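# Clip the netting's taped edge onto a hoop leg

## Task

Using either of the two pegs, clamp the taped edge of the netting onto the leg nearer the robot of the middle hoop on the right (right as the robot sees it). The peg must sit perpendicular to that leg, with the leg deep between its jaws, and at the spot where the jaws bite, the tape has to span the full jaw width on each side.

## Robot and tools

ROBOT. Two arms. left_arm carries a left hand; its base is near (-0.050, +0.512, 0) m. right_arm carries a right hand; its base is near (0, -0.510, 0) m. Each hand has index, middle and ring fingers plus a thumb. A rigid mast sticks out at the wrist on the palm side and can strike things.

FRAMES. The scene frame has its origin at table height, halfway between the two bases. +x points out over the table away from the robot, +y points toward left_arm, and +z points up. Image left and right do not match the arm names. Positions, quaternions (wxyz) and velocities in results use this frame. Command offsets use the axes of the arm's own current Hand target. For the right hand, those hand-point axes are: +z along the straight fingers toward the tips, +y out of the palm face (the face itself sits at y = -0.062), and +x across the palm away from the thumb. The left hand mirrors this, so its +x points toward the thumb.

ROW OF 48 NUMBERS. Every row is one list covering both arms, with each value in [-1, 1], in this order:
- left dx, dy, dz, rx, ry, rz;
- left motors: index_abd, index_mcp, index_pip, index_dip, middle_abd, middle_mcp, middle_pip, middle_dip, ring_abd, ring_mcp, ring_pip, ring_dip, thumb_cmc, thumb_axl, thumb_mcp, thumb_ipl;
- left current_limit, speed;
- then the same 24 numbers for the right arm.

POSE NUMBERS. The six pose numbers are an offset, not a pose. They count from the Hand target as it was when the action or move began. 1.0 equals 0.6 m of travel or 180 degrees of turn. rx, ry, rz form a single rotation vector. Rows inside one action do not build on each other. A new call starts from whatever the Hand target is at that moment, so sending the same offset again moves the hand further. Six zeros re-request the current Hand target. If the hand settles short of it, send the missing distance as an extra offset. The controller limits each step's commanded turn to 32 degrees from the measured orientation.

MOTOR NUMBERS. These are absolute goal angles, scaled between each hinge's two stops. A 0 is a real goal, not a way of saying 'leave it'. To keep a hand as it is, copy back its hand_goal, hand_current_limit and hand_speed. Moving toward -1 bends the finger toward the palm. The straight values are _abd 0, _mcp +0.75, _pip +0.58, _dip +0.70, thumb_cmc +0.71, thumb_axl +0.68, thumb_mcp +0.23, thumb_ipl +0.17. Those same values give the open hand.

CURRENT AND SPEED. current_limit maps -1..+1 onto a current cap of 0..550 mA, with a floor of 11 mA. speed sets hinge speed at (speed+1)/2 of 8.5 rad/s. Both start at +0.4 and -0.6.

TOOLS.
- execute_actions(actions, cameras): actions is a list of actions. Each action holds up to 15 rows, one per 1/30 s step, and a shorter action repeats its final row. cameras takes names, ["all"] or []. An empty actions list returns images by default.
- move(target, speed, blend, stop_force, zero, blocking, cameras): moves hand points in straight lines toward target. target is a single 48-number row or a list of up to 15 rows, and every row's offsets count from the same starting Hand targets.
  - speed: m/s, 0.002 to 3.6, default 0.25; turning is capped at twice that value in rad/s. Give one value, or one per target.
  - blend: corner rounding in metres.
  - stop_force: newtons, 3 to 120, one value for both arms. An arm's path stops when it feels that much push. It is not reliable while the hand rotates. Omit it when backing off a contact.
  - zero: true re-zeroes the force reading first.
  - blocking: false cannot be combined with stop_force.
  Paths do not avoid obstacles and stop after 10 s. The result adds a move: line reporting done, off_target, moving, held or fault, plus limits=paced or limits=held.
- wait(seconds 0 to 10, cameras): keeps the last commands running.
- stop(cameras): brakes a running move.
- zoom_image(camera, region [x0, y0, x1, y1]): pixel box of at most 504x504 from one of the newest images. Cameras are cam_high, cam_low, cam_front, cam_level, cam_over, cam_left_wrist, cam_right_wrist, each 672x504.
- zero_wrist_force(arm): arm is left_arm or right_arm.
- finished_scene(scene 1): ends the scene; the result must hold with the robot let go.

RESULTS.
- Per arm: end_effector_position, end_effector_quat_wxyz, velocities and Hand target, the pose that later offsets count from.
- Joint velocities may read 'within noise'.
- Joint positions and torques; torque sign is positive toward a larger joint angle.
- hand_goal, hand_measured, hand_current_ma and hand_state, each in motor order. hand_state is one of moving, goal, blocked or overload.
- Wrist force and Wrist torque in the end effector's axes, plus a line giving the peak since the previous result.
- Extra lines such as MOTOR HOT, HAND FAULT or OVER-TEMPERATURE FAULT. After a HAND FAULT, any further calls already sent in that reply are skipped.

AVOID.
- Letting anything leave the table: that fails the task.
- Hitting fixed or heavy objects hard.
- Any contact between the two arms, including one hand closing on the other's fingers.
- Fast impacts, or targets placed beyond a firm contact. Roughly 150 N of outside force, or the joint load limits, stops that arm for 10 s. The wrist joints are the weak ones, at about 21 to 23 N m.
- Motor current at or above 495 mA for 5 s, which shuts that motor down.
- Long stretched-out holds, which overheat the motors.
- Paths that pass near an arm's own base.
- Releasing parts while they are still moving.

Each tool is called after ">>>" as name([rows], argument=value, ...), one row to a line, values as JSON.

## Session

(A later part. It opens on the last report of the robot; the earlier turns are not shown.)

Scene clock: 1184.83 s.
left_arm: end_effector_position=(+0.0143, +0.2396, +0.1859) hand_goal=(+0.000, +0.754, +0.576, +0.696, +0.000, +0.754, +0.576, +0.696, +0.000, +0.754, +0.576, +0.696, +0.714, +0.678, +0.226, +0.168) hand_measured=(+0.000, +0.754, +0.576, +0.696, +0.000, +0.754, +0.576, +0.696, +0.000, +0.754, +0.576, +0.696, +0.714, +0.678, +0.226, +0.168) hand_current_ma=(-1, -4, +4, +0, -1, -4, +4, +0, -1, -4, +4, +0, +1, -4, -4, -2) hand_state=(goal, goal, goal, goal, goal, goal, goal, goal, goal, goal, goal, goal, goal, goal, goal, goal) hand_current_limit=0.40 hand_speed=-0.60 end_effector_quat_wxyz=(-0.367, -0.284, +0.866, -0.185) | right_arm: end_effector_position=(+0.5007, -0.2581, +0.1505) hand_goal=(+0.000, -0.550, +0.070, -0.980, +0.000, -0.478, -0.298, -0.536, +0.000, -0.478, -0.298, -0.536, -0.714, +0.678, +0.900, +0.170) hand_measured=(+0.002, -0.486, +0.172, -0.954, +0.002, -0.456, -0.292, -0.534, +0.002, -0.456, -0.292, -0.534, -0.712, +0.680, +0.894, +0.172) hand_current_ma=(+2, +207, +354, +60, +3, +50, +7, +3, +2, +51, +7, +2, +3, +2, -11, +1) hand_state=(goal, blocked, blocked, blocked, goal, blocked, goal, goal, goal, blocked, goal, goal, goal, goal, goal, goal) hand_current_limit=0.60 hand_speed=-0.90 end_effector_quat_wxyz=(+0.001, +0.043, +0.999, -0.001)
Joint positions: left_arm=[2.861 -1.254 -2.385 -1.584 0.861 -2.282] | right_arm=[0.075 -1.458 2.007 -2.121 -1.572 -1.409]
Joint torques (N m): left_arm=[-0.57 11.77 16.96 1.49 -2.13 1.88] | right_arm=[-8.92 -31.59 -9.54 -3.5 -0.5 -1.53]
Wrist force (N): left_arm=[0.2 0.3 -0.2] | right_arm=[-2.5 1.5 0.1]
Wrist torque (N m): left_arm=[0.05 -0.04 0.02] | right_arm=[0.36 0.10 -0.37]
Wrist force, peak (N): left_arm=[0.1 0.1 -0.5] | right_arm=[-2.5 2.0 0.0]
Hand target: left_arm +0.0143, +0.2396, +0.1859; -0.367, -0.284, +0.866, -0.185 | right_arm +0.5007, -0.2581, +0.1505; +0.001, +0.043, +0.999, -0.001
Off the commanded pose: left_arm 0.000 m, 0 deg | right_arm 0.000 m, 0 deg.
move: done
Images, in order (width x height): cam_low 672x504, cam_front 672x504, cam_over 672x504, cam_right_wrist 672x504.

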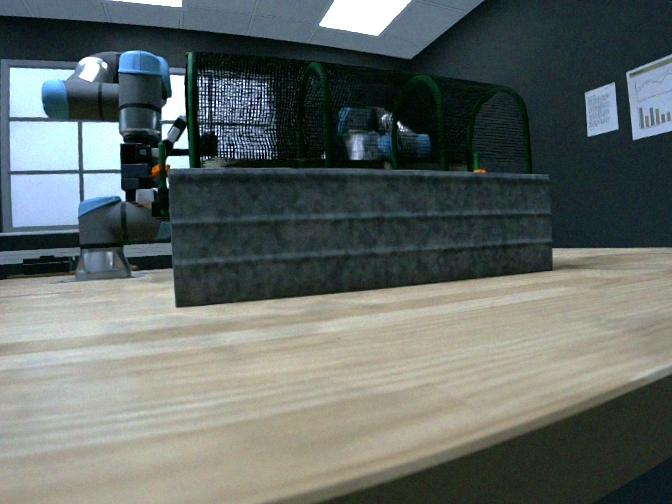

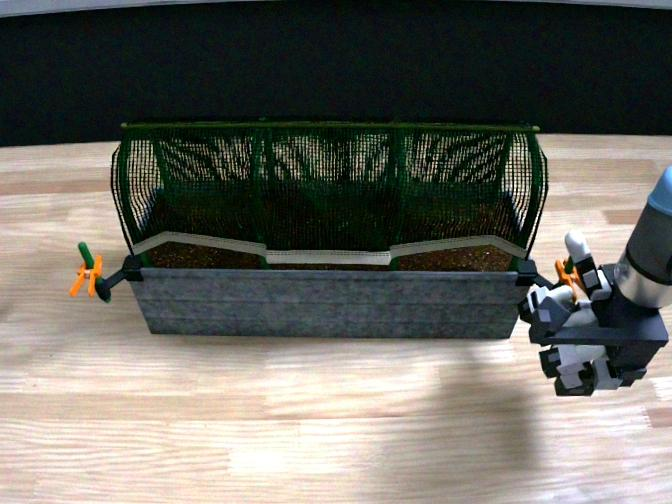

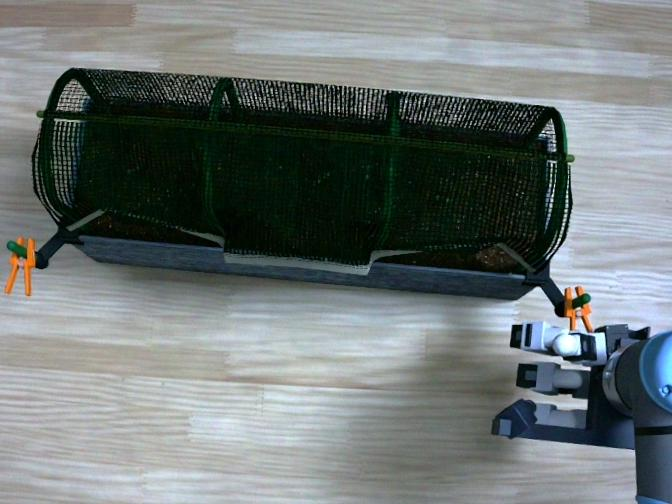

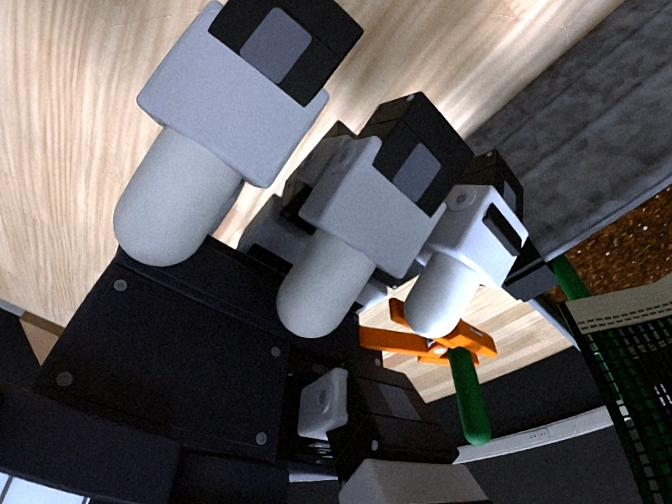

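>>> move(target=[0,0,0,0,0,0,0,0.754,0.576,0.696,0,0.754,0.576,0.696,0,0.754,0.576,0.696,0.714,0.678,0.226,0.168,0.4,-0.6,0,0,0,0,0,0,0,-0.65,-0.03,-1,0,-0.479,-0.299,-0.536,0,-0.479,-0.299,-0.536,-0.714,0.678,0.9,0.17,0.75,-0.9], speed=0.04, cameras=["cam_low","cam_over","cam_front","cam_right_wrist"])

>>> zoom_image(camera="cam_low", region=[110, 120, 210, 220])

>>> zoom_image(camera="cam_over", region=[500, 270, 650, 420])

>>> zoom_image(camera="cam_right_wrist", region=[330, 200, 600, 470])

>>> zoom_image(camera="cam_front", region=[500, 230, 672, 402])

Scene clock: 1220.60 s.
left_arm: end_effector_position=(+0.0143, +0.2396, +0.1859) hand_goal=(+0.000, +0.754, +0.576, +0.696, +0.000, +0.754, +0.576, +0.696, +0.000, +0.754, +0.576, +0.696, +0.714, +0.678, +0.226, +0.168) hand_measured=(+0.000, +0.754, +0.576, +0.696, +0.000, +0.754, +0.576, +0.696, +0.000, +0.754, +0.576, +0.696, +0.714, +0.678, +0.226, +0.168) hand_current_ma=(-1, -4, +4, +0, -1, -4, +4, +0, -1, -4, +4, +0, +1, -4, -4, -2) hand_state=(goal, goal, goal, goal, goal, goal, goal, goal, goal, goal, goal, goal, goal, goal, goal, goal) hand_current_limit=0.40 hand_speed=-0.60 end_effector_quat_wxyz=(-0.367, -0.284, +0.866, -0.185) | right_arm: end_effector_position=(+0.5007, -0.2581, +0.1505) hand_goal=(+0.000, -0.650, -0.030, -1.000, +0.000, -0.478, -0.298, -0.536, +0.000, -0.478, -0.298, -0.536, -0.714, +0.678, +0.900, +0.170) hand_measured=(+0.000, -0.486, +0.160, -0.954, +0.002, -0.456, -0.292, -0.534, +0.002, -0.456, -0.292, -0.534, -0.712, +0.680, +0.894, +0.172) hand_current_ma=(+1, +481, +481, +126, +3, +50, +7, +3, +2, +51, +7, +2, +3, +2, -11, +1) hand_state=(goal, blocked, blocked, blocked, goal, blocked, goal, goal, goal, blocked, goal, goal, goal, goal, goal, goal) hand_current_limit=0.75 hand_speed=-0.90 end_effector_quat_wxyz=(+0.001, +0.043, +0.999, -0.001)
Joint positions: left_arm=[2.861 -1.254 -2.385 -1.584 0.861 -2.282] | right_arm=[0.075 -1.458 2.007 -2.121 -1.572 -1.409]
Joint torques (N m): left_arm=[-0.67 11.05 17.15 1.41 -1.89 2.21] | right_arm=[-6.47 -30.74 -11.68 -3.54 -0.48 -1.32]
Wrist force (N): left_arm=[-0.1 -0.1 0.0] | right_arm=[-2.3 2.2 -0.3]
Wrist torque (N m): left_arm=[-0.02 0.01 0.00] | right_arm=[0.39 0.07 -0.37]
Wrist force, peak (N): left_arm=[0.2 -0.1 -0.5] | right_arm=[-2.7 2.1 -0.1]
Hand target: left_arm +0.0143, +0.2396, +0.1859; -0.367, -0.284, +0.866, -0.185 | right_arm +0.5007, -0.2581, +0.1505; +0.001, +0.043, +0.999, -0.001
Off the commanded pose: left_arm 0.000 m, 0 deg | right_arm 0.000 m, 0 deg.
move: done
Images, in order (width x height): cam_low 672x504, cam_front 672x504, cam_over 672x504, cam_right_wrist 672x504.

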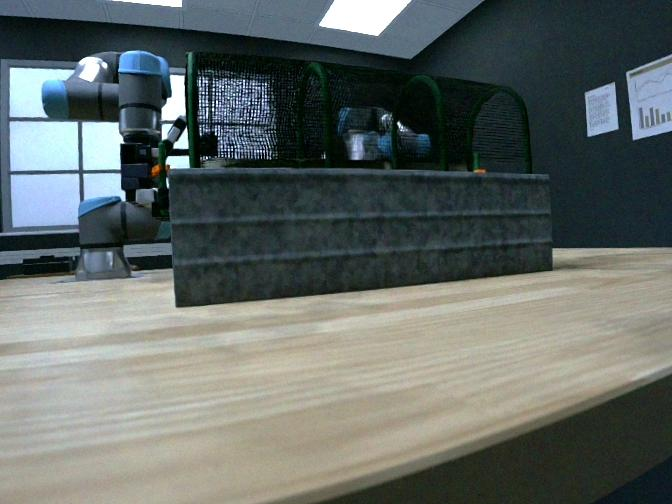

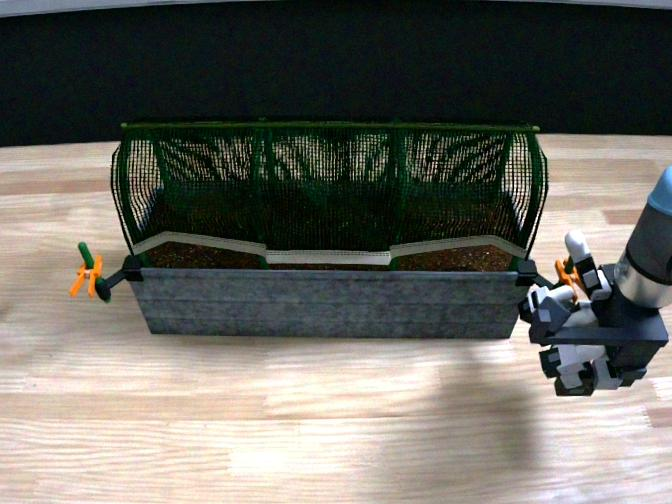

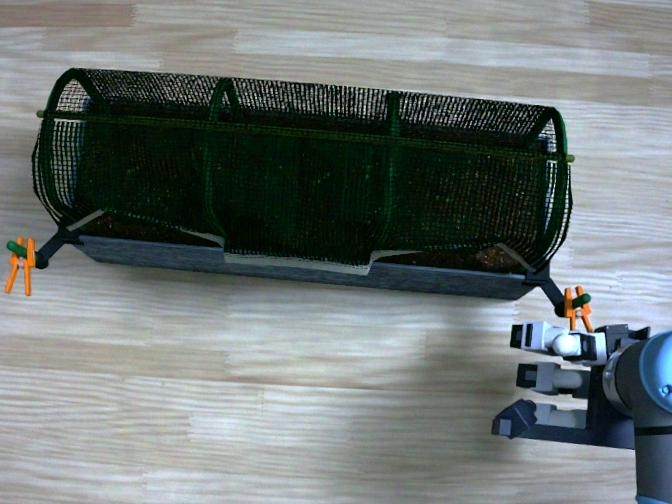

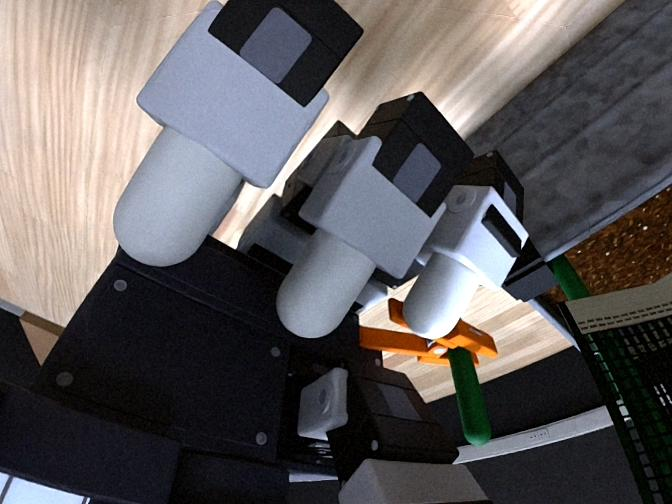

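Scaled by 5.040 from the camera's 672x504 image, which has a finer 960x720 frame.

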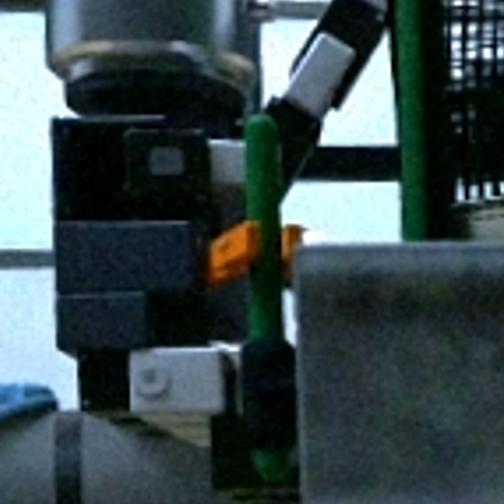

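Scaled by 3.360 from the camera's 672x504 image, which has a finer 960x720 frame.

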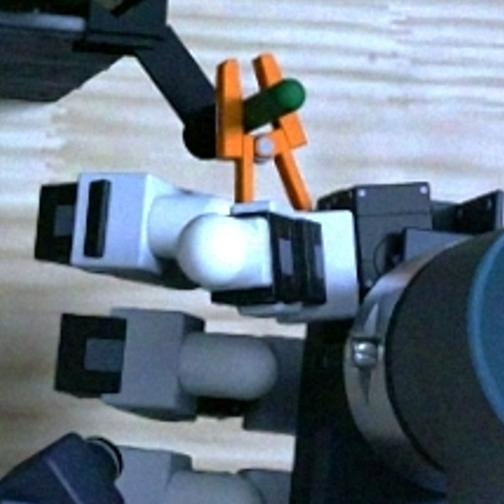

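Scaled by 1.867 from the camera's 672x504 image, which has a finer 960x720 frame.

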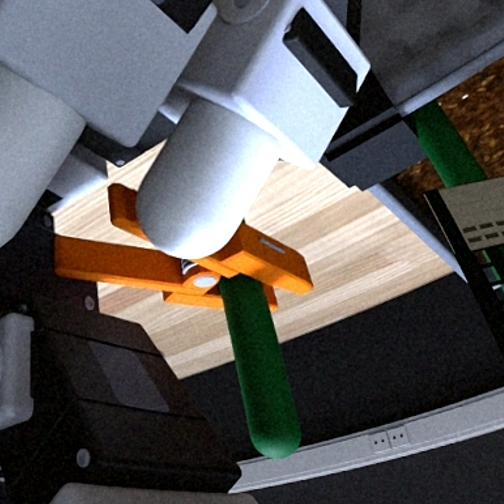

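Scaled by 2.930 from the camera's 672x504 image, which has a finer 960x720 frame.

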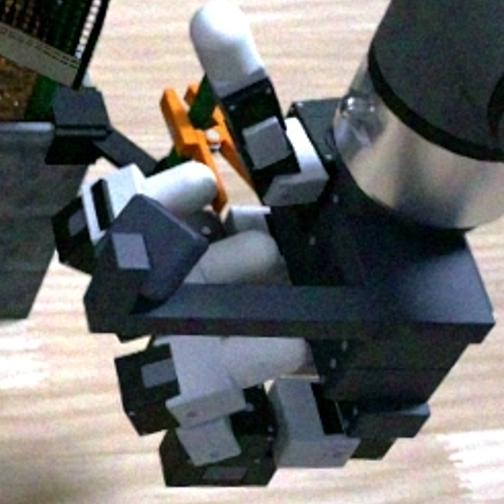

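>>> zoom_image(camera="cam_over", region=[550, 275, 610, 335])

>>> zoom_image(camera="cam_low", region=[140, 150, 180, 190])

>>> zoom_image(camera="cam_right_wrist", region=[350, 270, 510, 400])

>>> zoom_image(camera="cam_front", region=[540, 245, 610, 315])

Scaled by 8.400 from the camera's 672x504 image, which has a finer 960x720 frame.

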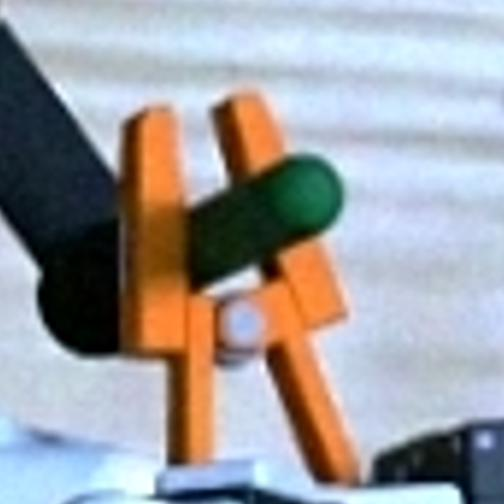

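Scaled by 12.600 from the camera's 672x504 image, which has a finer 960x720 frame.

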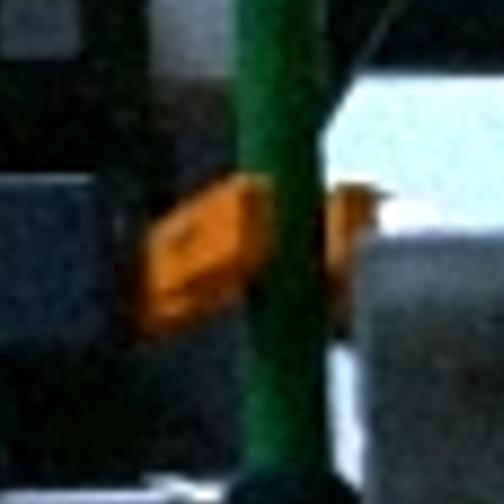

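Scaled by 3.150 from the camera's 672x504 image, which has a finer 960x720 frame.

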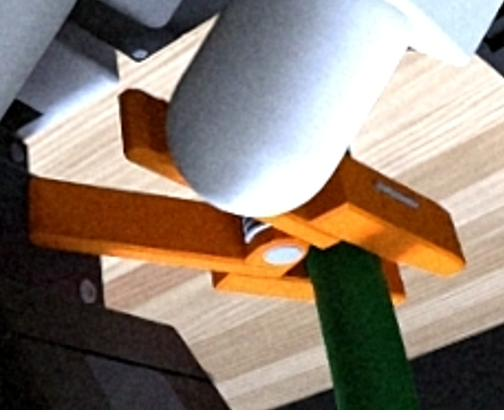

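Scaled by 7.200 from the camera's 672x504 image, which has a finer 960x720 frame.

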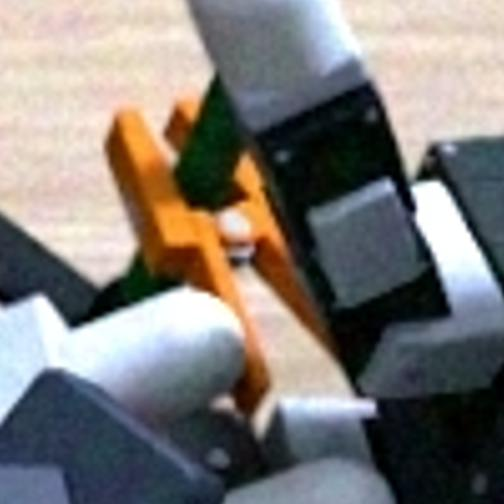

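>>> move(target=[0,0,0,0,0,0,0,0.754,0.576,0.696,0,0.754,0.576,0.696,0,0.754,0.576,0.696,0.714,0.678,0.226,0.168,0.4,-0.6,0,0,0,0,0,0,0,-0.479,0.547,-0.9,0,-0.479,-0.299,-0.536,0,-0.479,-0.299,-0.536,-1,0.678,0.9,0.17,0.4,-0.85], speed=0.04, cameras=[])

>>> move(target=[0,0,0,0,0,0,0,0.754,0.576,0.696,0,0.754,0.576,0.696,0,0.754,0.576,0.696,0.714,0.678,0.226,0.168,0.4,-0.6,0,0,0,0,0,0,0,-0.452,0.547,0.9,0,-0.479,-0.299,-0.536,0,-0.479,-0.299,-0.536,-1,0.678,0.9,0.17,0.4,-0.7], speed=0.04, cameras=["cam_low","cam_over","cam_front","cam_right_wrist"])

>>> zoom_image(camera="cam_over", region=[500, 270, 650, 420])

>>> zoom_image(camera="cam_right_wrist", region=[330, 200, 600, 470])

>>> zoom_image(camera="cam_front", region=[500, 230, 672, 402])

>>> zoom_image(camera="cam_low", region=[110, 120, 210, 220])

Scene clock: 1359.03 s.
left_arm: end_effector_position=(+0.0143, +0.2396, +0.1859) hand_goal=(+0.000, +0.754, +0.576, +0.696, +0.000, +0.754, +0.576, +0.696, +0.000, +0.754, +0.576, +0.696, +0.714, +0.678, +0.226, +0.168) hand_measured=(+0.000, +0.754, +0.576, +0.696, +0.000, +0.754, +0.576, +0.696, +0.000, +0.754, +0.576, +0.696, +0.714, +0.678, +0.226, +0.168) hand_current_ma=(-1, -4, +4, +0, -1, -4, +4, +0, -1, -4, +4, +0, +1, -4, -4, -2) hand_state=(goal, goal, goal, goal, goal, goal, goal, goal, goal, goal, goal, goal, goal, goal, goal, goal) hand_current_limit=0.40 hand_speed=-0.60 end_effector_quat_wxyz=(-0.367, -0.284, +0.866, -0.185) | right_arm: end_effector_position=(+0.5007, -0.2581, +0.1505) hand_goal=(+0.000, -0.478, +0.548, -0.900, +0.000, -0.478, -0.298, -0.536, +0.000, -0.478, -0.298, -0.536, -1.000, +0.678, +0.900, +0.170) hand_measured=(+0.000, -0.464, +0.548, -0.904, +0.002, -0.456, -0.292, -0.534, +0.002, -0.456, -0.292, -0.534, -0.996, +0.680, +0.894, +0.172) hand_current_ma=(+1, +26, -1, -4, +3, +50, +7, +3, +2, +51, +7, +2, +4, +2, -11, +1) hand_state=(goal, goal, goal, goal, goal, blocked, goal, goal, goal, blocked, goal, goal, goal, goal, goal, goal) hand_current_limit=0.40 hand_speed=-0.85 end_effector_quat_wxyz=(+0.001, +0.043, +0.999, -0.001)
Joint positions: left_arm=[2.861 -1.254 -2.385 -1.584 0.861 -2.282] | right_arm=[0.075 -1.458 2.007 -2.121 -1.572 -1.409]
Joint torques (N m): left_arm=[-0.88 11.56 16.49 1.47 -2.16 1.88] | right_arm=[-7.2 -25.63 -14.48 -3.43 -0.5 -1.19]
Wrist force (N): left_arm=[0.2 0.1 -0.3] | right_arm=[-0.2 -0.5 -0.3]
Wrist torque (N m): left_arm=[0.03 -0.04 0.02] | right_arm=[0.24 -0.06 -0.17]
Wrist force, peak (N): left_arm=[-0.2 0.0 -0.6] | right_arm=[-2.4 2.2 -0.5]
Hand target: left_arm +0.0143, +0.2396, +0.1859; -0.367, -0.284, +0.866, -0.185 | right_arm +0.5007, -0.2581, +0.1505; +0.001, +0.043, +0.999, -0.001
Off the commanded pose: left_arm 0.000 m, 0 deg | right_arm 0.000 m, 0 deg.
move: done
No camera images: "cameras" was empty.

Scene clock: 1361.00 s.
left_arm: end_effector_position=(+0.0143, +0.2396, +0.1859) hand_goal=(+0.000, +0.754, +0.576, +0.696, +0.000, +0.754, +0.576, +0.696, +0.000, +0.754, +0.576, +0.696, +0.714, +0.678, +0.226, +0.168) hand_measured=(+0.000, +0.754, +0.576, +0.696, +0.000, +0.754, +0.576, +0.696, +0.000, +0.754, +0.576, +0.696, +0.714, +0.678, +0.226, +0.168) hand_current_ma=(-1, -4, +4, +0, -1, -4, +4, +0, -1, -4, +4, +0, +1, -4, -4, -2) hand_state=(goal, goal, goal, goal, goal, goal, goal, goal, goal, goal, goal, goal, goal, goal, goal, goal) hand_current_limit=0.40 hand_speed=-0.60 end_effector_quat_wxyz=(-0.367, -0.284, +0.866, -0.185) | right_arm: end_effector_position=(+0.5007, -0.2581, +0.1505) hand_goal=(+0.000, -0.452, +0.548, +0.900, +0.000, -0.478, -0.298, -0.536, +0.000, -0.478, -0.298, -0.536, -1.000, +0.678, +0.900, +0.170) hand_measured=(+0.000, -0.444, +0.548, +0.898, +0.002, -0.456, -0.292, -0.534, +0.002, -0.456, -0.292, -0.534, -0.996, +0.680, +0.894, +0.172) hand_current_ma=(+1, +13, +0, -3, +3, +50, +7, +3, +2, +51, +7, +2, +4, +2, -11, +1) hand_state=(goal, goal, goal, goal, goal, blocked, goal, goal, goal, blocked, goal, goal, goal, goal, goal, goal) hand_current_limit=0.40 hand_speed=-0.70 end_effector_quat_wxyz=(+0.001, +0.043, +0.999, -0.001)
Joint positions: left_arm=[2.861 -1.254 -2.385 -1.584 0.861 -2.282] | right_arm=[0.075 -1.458 2.007 -2.121 -1.572 -1.409]
Joint torques (N m): left_arm=[-1.19 12.13 16.7 1.44 -2.07 1.9] | right_arm=[-7.76 -24.82 -16.56 -3.51 -0.05 -1.59]
Wrist force (N): left_arm=[-0.2 0.0 -0.1] | right_arm=[-0.2 -0.8 -0.4]
Wrist torque (N m): left_arm=[0.00 0.02 -0.01] | right_arm=[0.20 -0.06 -0.18]
Wrist force, peak (N): left_arm=[-0.1 0.1 -0.4] | right_arm=[-0.3 -0.9 -0.4]
Hand target: left_arm +0.0143, +0.2396, +0.1859; -0.367, -0.284, +0.866, -0.185 | right_arm +0.5007, -0.2581, +0.1505; +0.001, +0.043, +0.999, -0.001
Off the commanded pose: left_arm 0.000 m, 0 deg | right_arm 0.000 m, 0 deg.
move: done
Images, in order (width x height): cam_low 672x504, cam_front 672x504, cam_over 672x504, cam_right_wrist 672x504.

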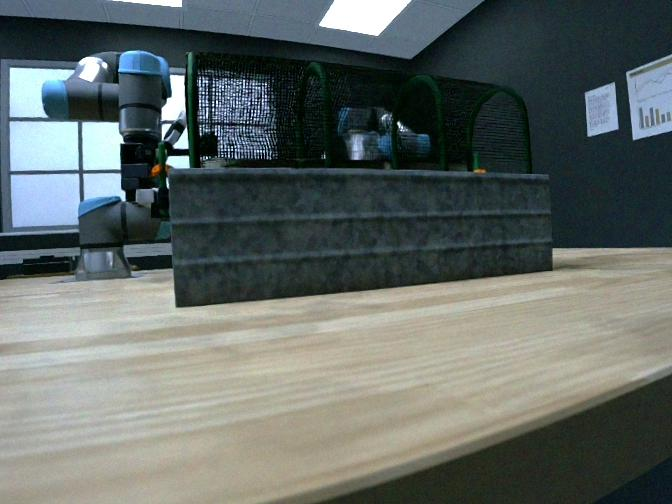

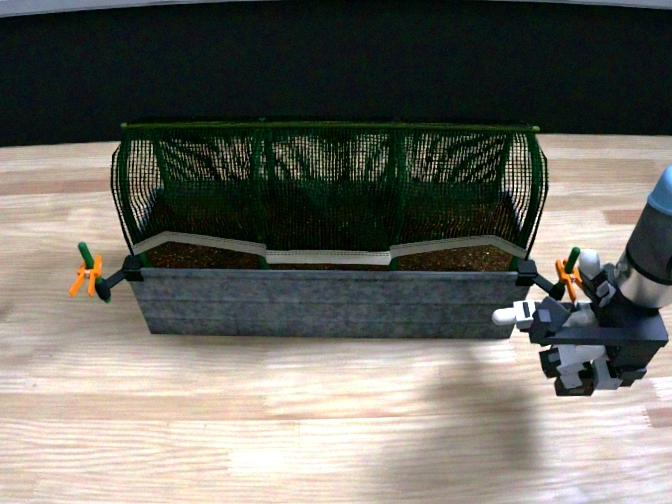

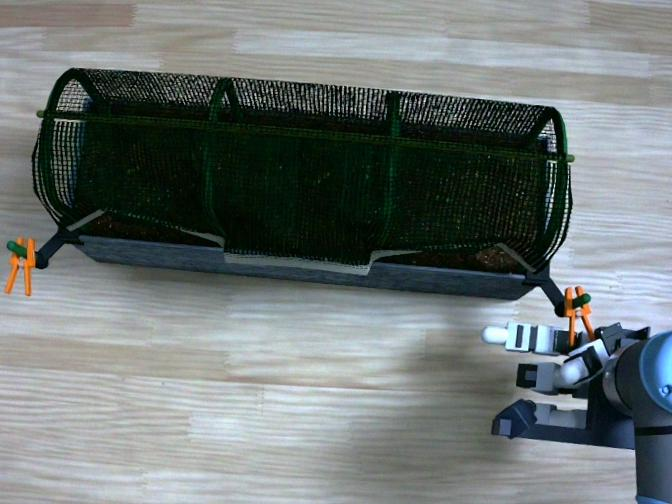

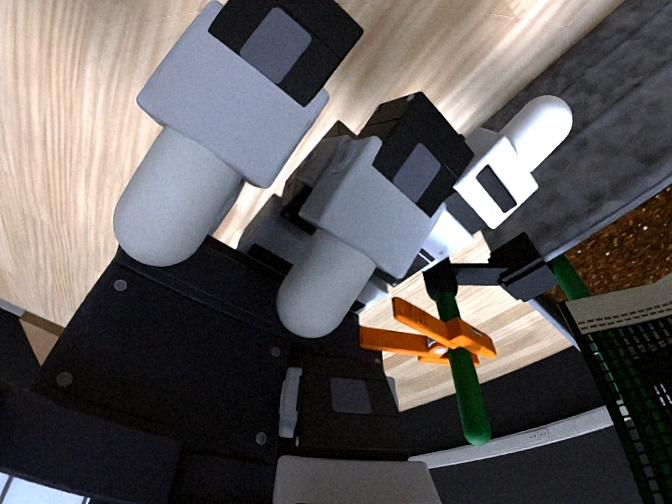

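Scaled by 3.360 from the camera's 672x504 image, which has a finer 960x720 frame.

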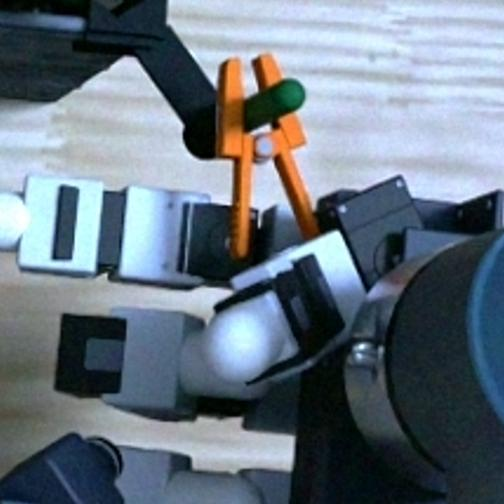

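Scaled by 1.867 from the camera's 672x504 image, which has a finer 960x720 frame.

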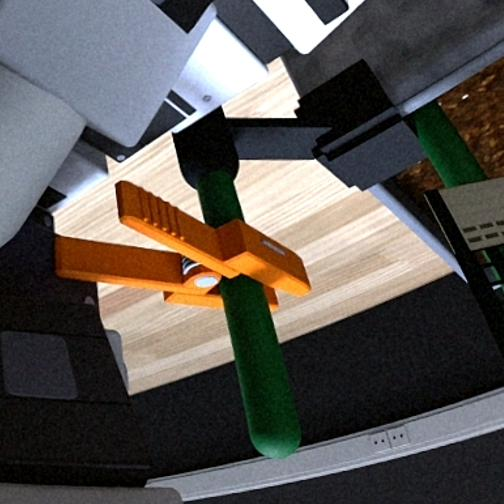

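Scaled by 2.930 from the camera's 672x504 image, which has a finer 960x720 frame.

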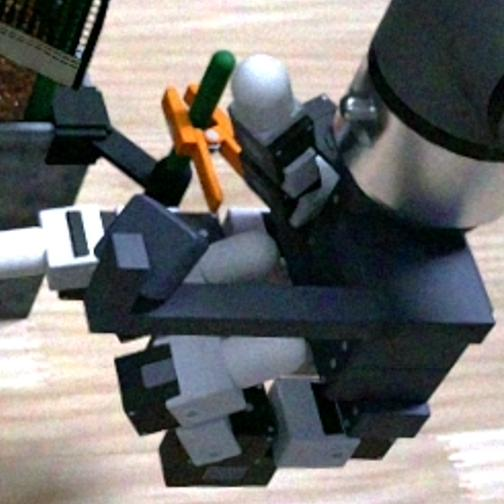

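Scaled by 5.040 from the camera's 672x504 image, which has a finer 960x720 frame.

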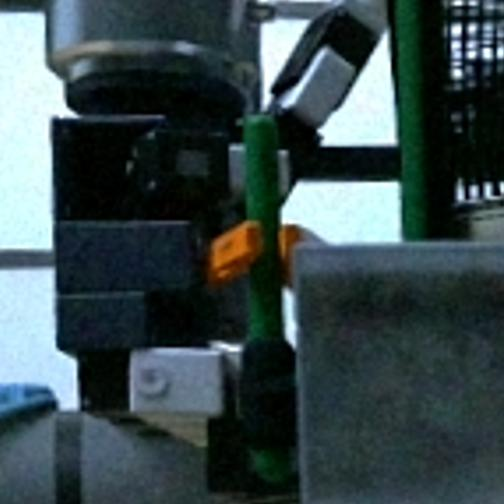

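>>> move(target=[0,0,0,0,0,0,0,0.754,0.576,0.696,0,0.754,0.576,0.696,0,0.754,0.576,0.696,0.714,0.678,0.226,0.168,0.4,-0.6,0.0198,-0.0085,-0.005,0,0,-0.0667,0,-0.452,0.547,0.9,0,-0.479,-0.299,-0.536,0,-0.479,-0.299,-0.536,-1,0.678,0.9,0.17,0.4,-0.7], speed=0.05, stop_force=6, cameras=["cam_low","cam_over","cam_front","cam_right_wrist"])

>>> zoom_image(camera="cam_over", region=[500, 270, 650, 420])

>>> zoom_image(camera="cam_right_wrist", region=[330, 200, 600, 470])

>>> zoom_image(camera="cam_low", region=[110, 120, 210, 220])

Scene clock: 1379.30 s.
left_arm: end_effector_position=(+0.0143, +0.2396, +0.1859) hand_goal=(+0.000, +0.754, +0.576, +0.696, +0.000, +0.754, +0.576, +0.696, +0.000, +0.754, +0.576, +0.696, +0.714, +0.678, +0.226, +0.168) hand_measured=(+0.000, +0.754, +0.576, +0.696, +0.000, +0.754, +0.576, +0.696, +0.000, +0.754, +0.576, +0.696, +0.714, +0.678, +0.226, +0.168) hand_current_ma=(-1, -4, +4, +0, -1, -4, +4, +0, -1, -4, +4, +0, +1, -4, -4, -2) hand_state=(goal, goal, goal, goal, goal, goal, goal, goal, goal, goal, goal, goal, goal, goal, goal, goal) hand_current_limit=0.40 hand_speed=-0.60 end_effector_quat_wxyz=(-0.367, -0.284, +0.866, -0.185) | right_arm: end_effector_position=(+0.4884, -0.2622, +0.1535) hand_goal=(+0.000, -0.452, +0.548, +0.900, +0.000, -0.478, -0.298, -0.536, +0.000, -0.478, -0.298, -0.536, -1.000, +0.678, +0.900, +0.170) hand_measured=(+0.000, -0.444, +0.548, +0.898, +0.002, -0.456, -0.292, -0.534, +0.002, -0.456, -0.292, -0.534, -0.996, +0.680, +0.894, +0.172) hand_current_ma=(+1, +13, +0, -3, +3, +50, +7, +3, +2, +51, +7, +2, +4, +2, -11, +1) hand_state=(goal, goal, goal, goal, goal, blocked, goal, goal, goal, blocked, goal, goal, goal, goal, goal, goal) hand_current_limit=0.40 hand_speed=-0.70 end_effector_quat_wxyz=(+0.000, -0.061, +0.998, -0.001)
Joint positions: left_arm=[2.861 -1.254 -2.385 -1.584 0.861 -2.282] | right_arm=[0.057 -1.456 1.996 -2.111 -1.572 -1.637]
Joint torques (N m): left_arm=[-0.32 11.64 15.82 1.58 -2.05 1.89] | right_arm=[5.36 -16.24 -16.65 -3.36 1.24 -0.39]
Wrist force (N): left_arm=[0.3 0.1 -0.2] | right_arm=[0.0 -0.7 0.1]
Wrist torque (N m): left_arm=[0.02 -0.04 0.03] | right_arm=[0.17 -0.10 0.00]
Wrist force, peak (N): left_arm=[0.0 0.3 -0.6] | right_arm=[-0.3 -1.2 0.2]
Hand target: left_arm +0.0143, +0.2396, +0.1859; -0.367, -0.284, +0.866, -0.185 | right_arm +0.4884, -0.2622, +0.1535; +0.000, -0.061, +0.998, -0.001
Off the commanded pose: left_arm 0.000 m, 0 deg | right_arm 0.000 m, 0 deg.
move: done
Images, in order (width x height): cam_low 672x504, cam_front 672x504, cam_over 672x504, cam_right_wrist 672x504.

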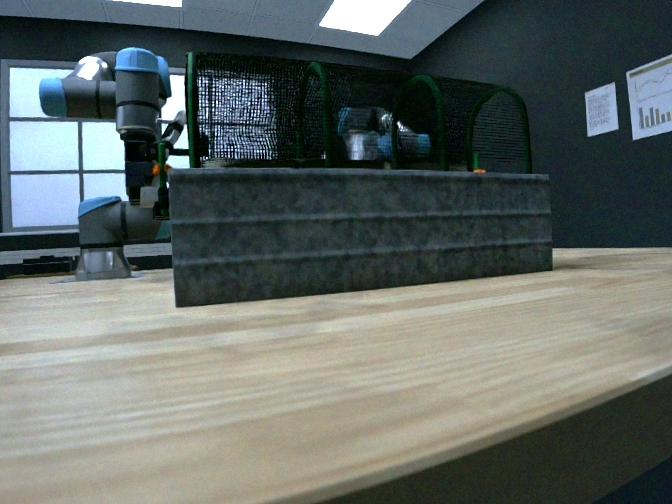

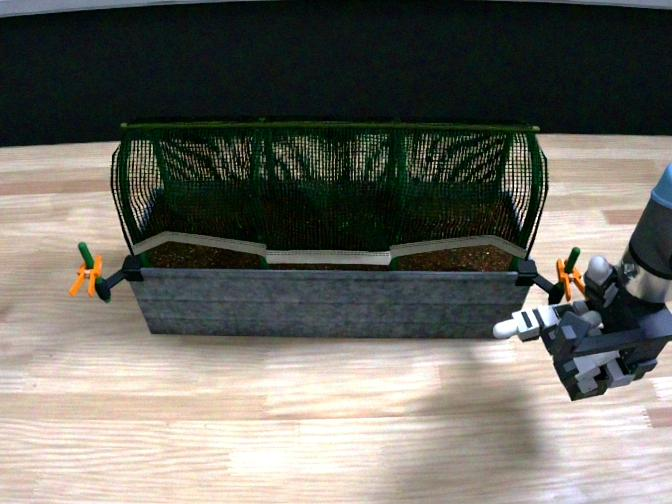

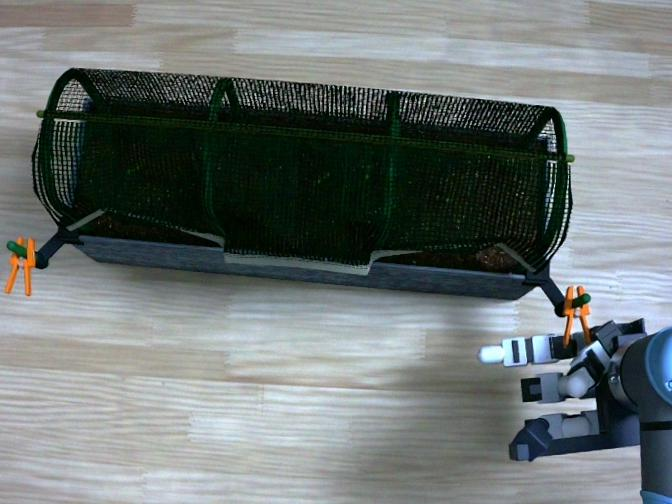

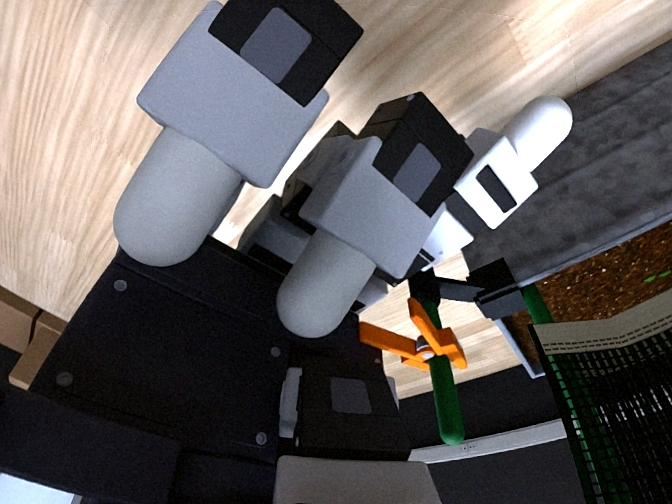

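Scaled by 3.360 from the camera's 672x504 image, which has a finer 960x720 frame.

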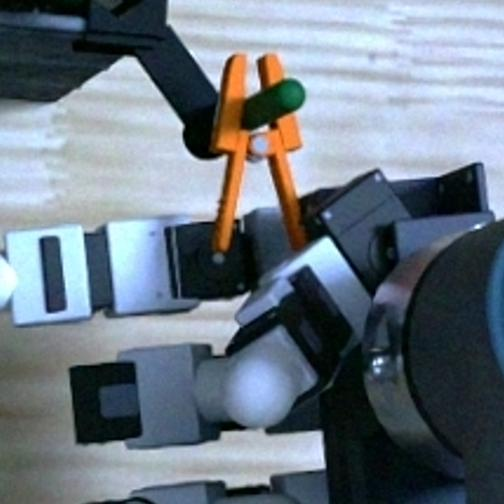

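Scaled by 1.867 from the camera's 672x504 image, which has a finer 960x720 frame.

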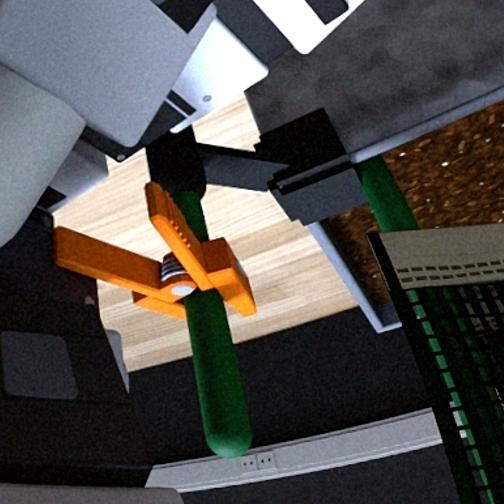

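Scaled by 5.040 from the camera's 672x504 image, which has a finer 960x720 frame.

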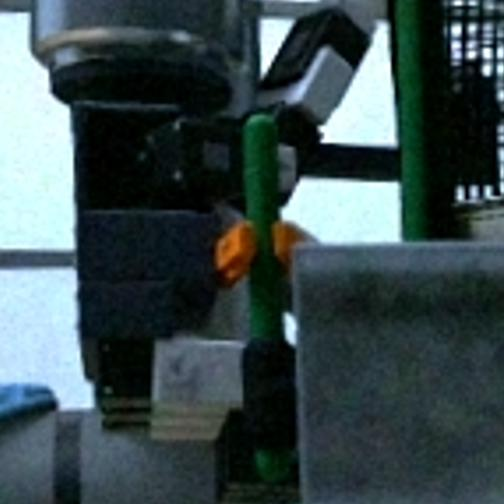

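>>> move(target=[0,0,0,0,0,0,0,0.754,0.576,0.696,0,0.754,0.576,0.696,0,0.754,0.576,0.696,0.714,0.678,0.226,0.168,0.4,-0.6,0,0,0,0,0,0,0,-0.452,-0.1,0.9,0,-0.479,-0.299,-0.536,0,-0.479,-0.299,-0.536,-1,0.678,0.9,0.17,0.2,-0.85], speed=0.05, cameras=["cam_low","cam_over","cam_front","cam_right_wrist"])

>>> zoom_image(camera="cam_over", region=[500, 270, 650, 420])

>>> zoom_image(camera="cam_right_wrist", region=[330, 200, 600, 470])

>>> zoom_image(camera="cam_low", region=[110, 120, 210, 220])

>>> zoom_image(camera="cam_front", region=[500, 230, 672, 402])

Scene clock: 1395.33 s.
left_arm: end_effector_position=(+0.0143, +0.2396, +0.1859) hand_goal=(+0.000, +0.754, +0.576, +0.696, +0.000, +0.754, +0.576, +0.696, +0.000, +0.754, +0.576, +0.696, +0.714, +0.678, +0.226, +0.168) hand_measured=(+0.000, +0.754, +0.576, +0.696, +0.000, +0.754, +0.576, +0.696, +0.000, +0.754, +0.576, +0.696, +0.714, +0.678, +0.226, +0.168) hand_current_ma=(-1, -4, +4, +0, -1, -4, +4, +0, -1, -4, +4, +0, +1, -4, -4, -2) hand_state=(goal, goal, goal, goal, goal, goal, goal, goal, goal, goal, goal, goal, goal, goal, goal, goal) hand_current_limit=0.40 hand_speed=-0.60 end_effector_quat_wxyz=(-0.367, -0.284, +0.866, -0.185) | right_arm: end_effector_position=(+0.4884, -0.2622, +0.1535) hand_goal=(+0.000, -0.452, -0.100, +0.900, +0.000, -0.478, -0.298, -0.536, +0.000, -0.478, -0.298, -0.536, -1.000, +0.678, +0.900, +0.170) hand_measured=(+0.000, -0.444, -0.094, +0.898, +0.002, -0.456, -0.292, -0.534, +0.002, -0.456, -0.292, -0.534, -0.996, +0.680, +0.894, +0.172) hand_current_ma=(+1, +13, +9, -3, +3, +50, +7, +3, +2, +51, +7, +2, +4, +2, -11, +1) hand_state=(goal, goal, goal, goal, goal, blocked, goal, goal, goal, blocked, goal, goal, goal, goal, goal, goal) hand_current_limit=0.20 hand_speed=-0.85 end_effector_quat_wxyz=(+0.000, -0.061, +0.998, -0.001)
Joint positions: left_arm=[2.861 -1.254 -2.385 -1.584 0.861 -2.282] | right_arm=[0.057 -1.456 1.996 -2.112 -1.572 -1.637]
Joint torques (N m): left_arm=[-0.87 13.14 16.47 1.55 -1.81 2] | right_arm=[12.19 -34.37 -10.34 -3.63 1.48 -1.49]
Wrist force (N): left_arm=[0.0 0.1 -0.1] | right_arm=[-0.3 -0.7 -0.1]
Wrist torque (N m): left_arm=[0.00 0.00 0.00] | right_arm=[0.18 -0.07 -0.02]
Wrist force, peak (N): left_arm=[0.2 0.1 -0.5] | right_arm=[-0.4 -0.9 0.2]
Hand target: left_arm +0.0143, +0.2396, +0.1859; -0.367, -0.284, +0.866, -0.185 | right_arm +0.4884, -0.2622, +0.1535; +0.000, -0.061, +0.998, -0.001
Off the commanded pose: left_arm 0.000 m, 0 deg | right_arm 0.000 m, 0 deg.
move: done
Images, in order (width x height): cam_low 672x504, cam_front 672x504, cam_over 672x504, cam_right_wrist 672x504.

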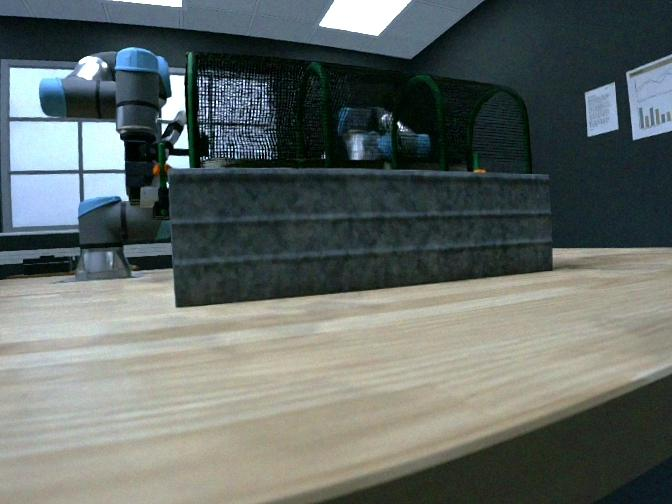

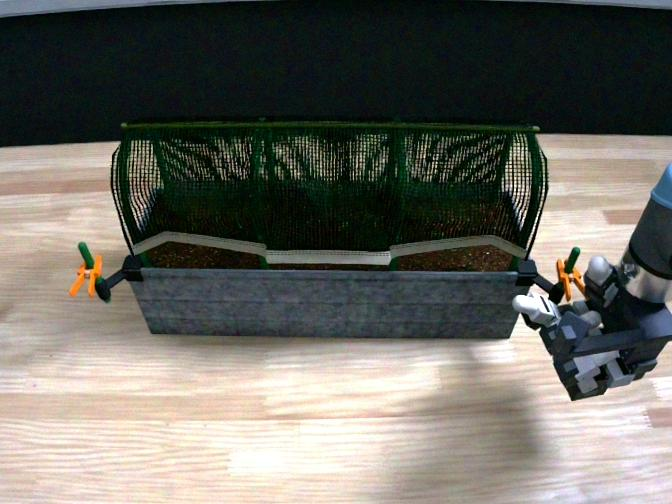

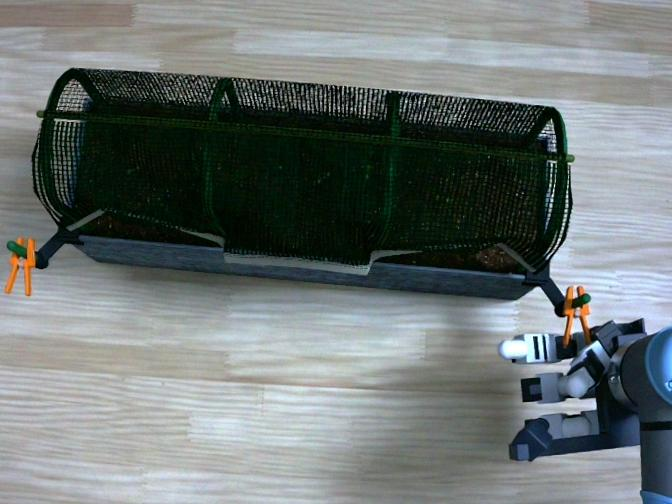

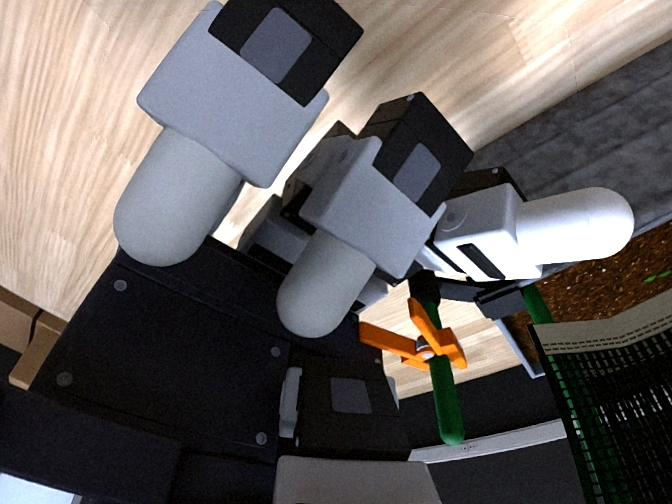

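Scaled by 3.360 from the camera's 672x504 image, which has a finer 960x720 frame.

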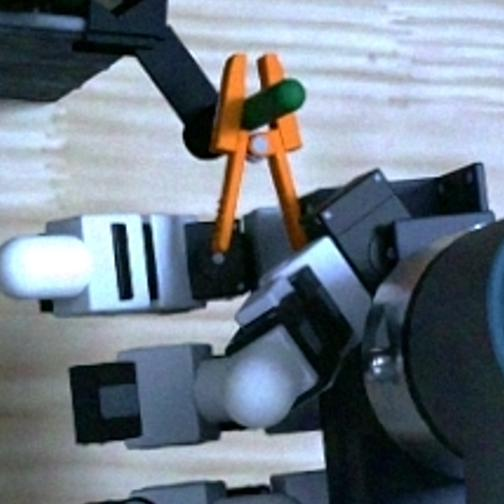

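Scaled by 1.867 from the camera's 672x504 image, which has a finer 960x720 frame.

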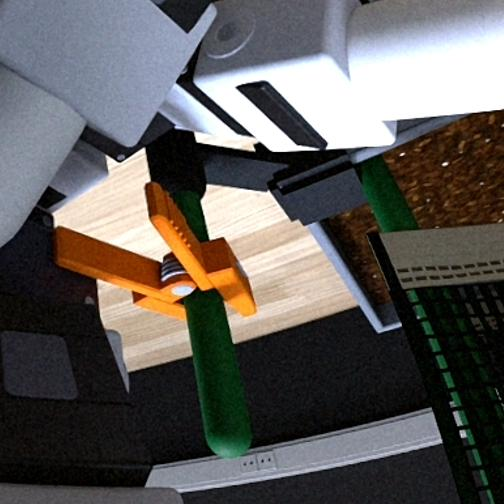

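Scaled by 5.040 from the camera's 672x504 image, which has a finer 960x720 frame.

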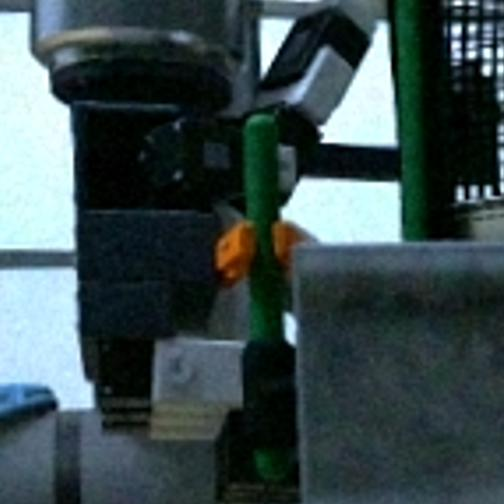

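Scaled by 2.930 from the camera's 672x504 image, which has a finer 960x720 frame.

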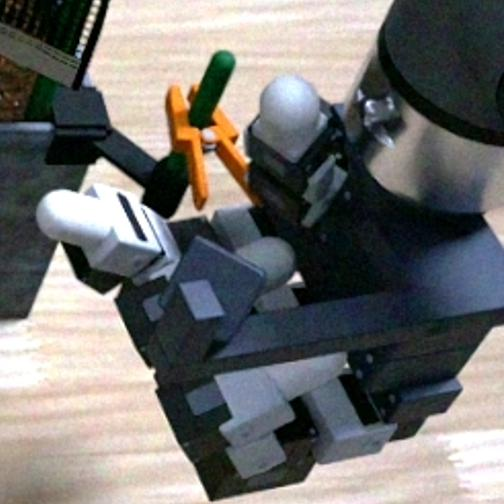

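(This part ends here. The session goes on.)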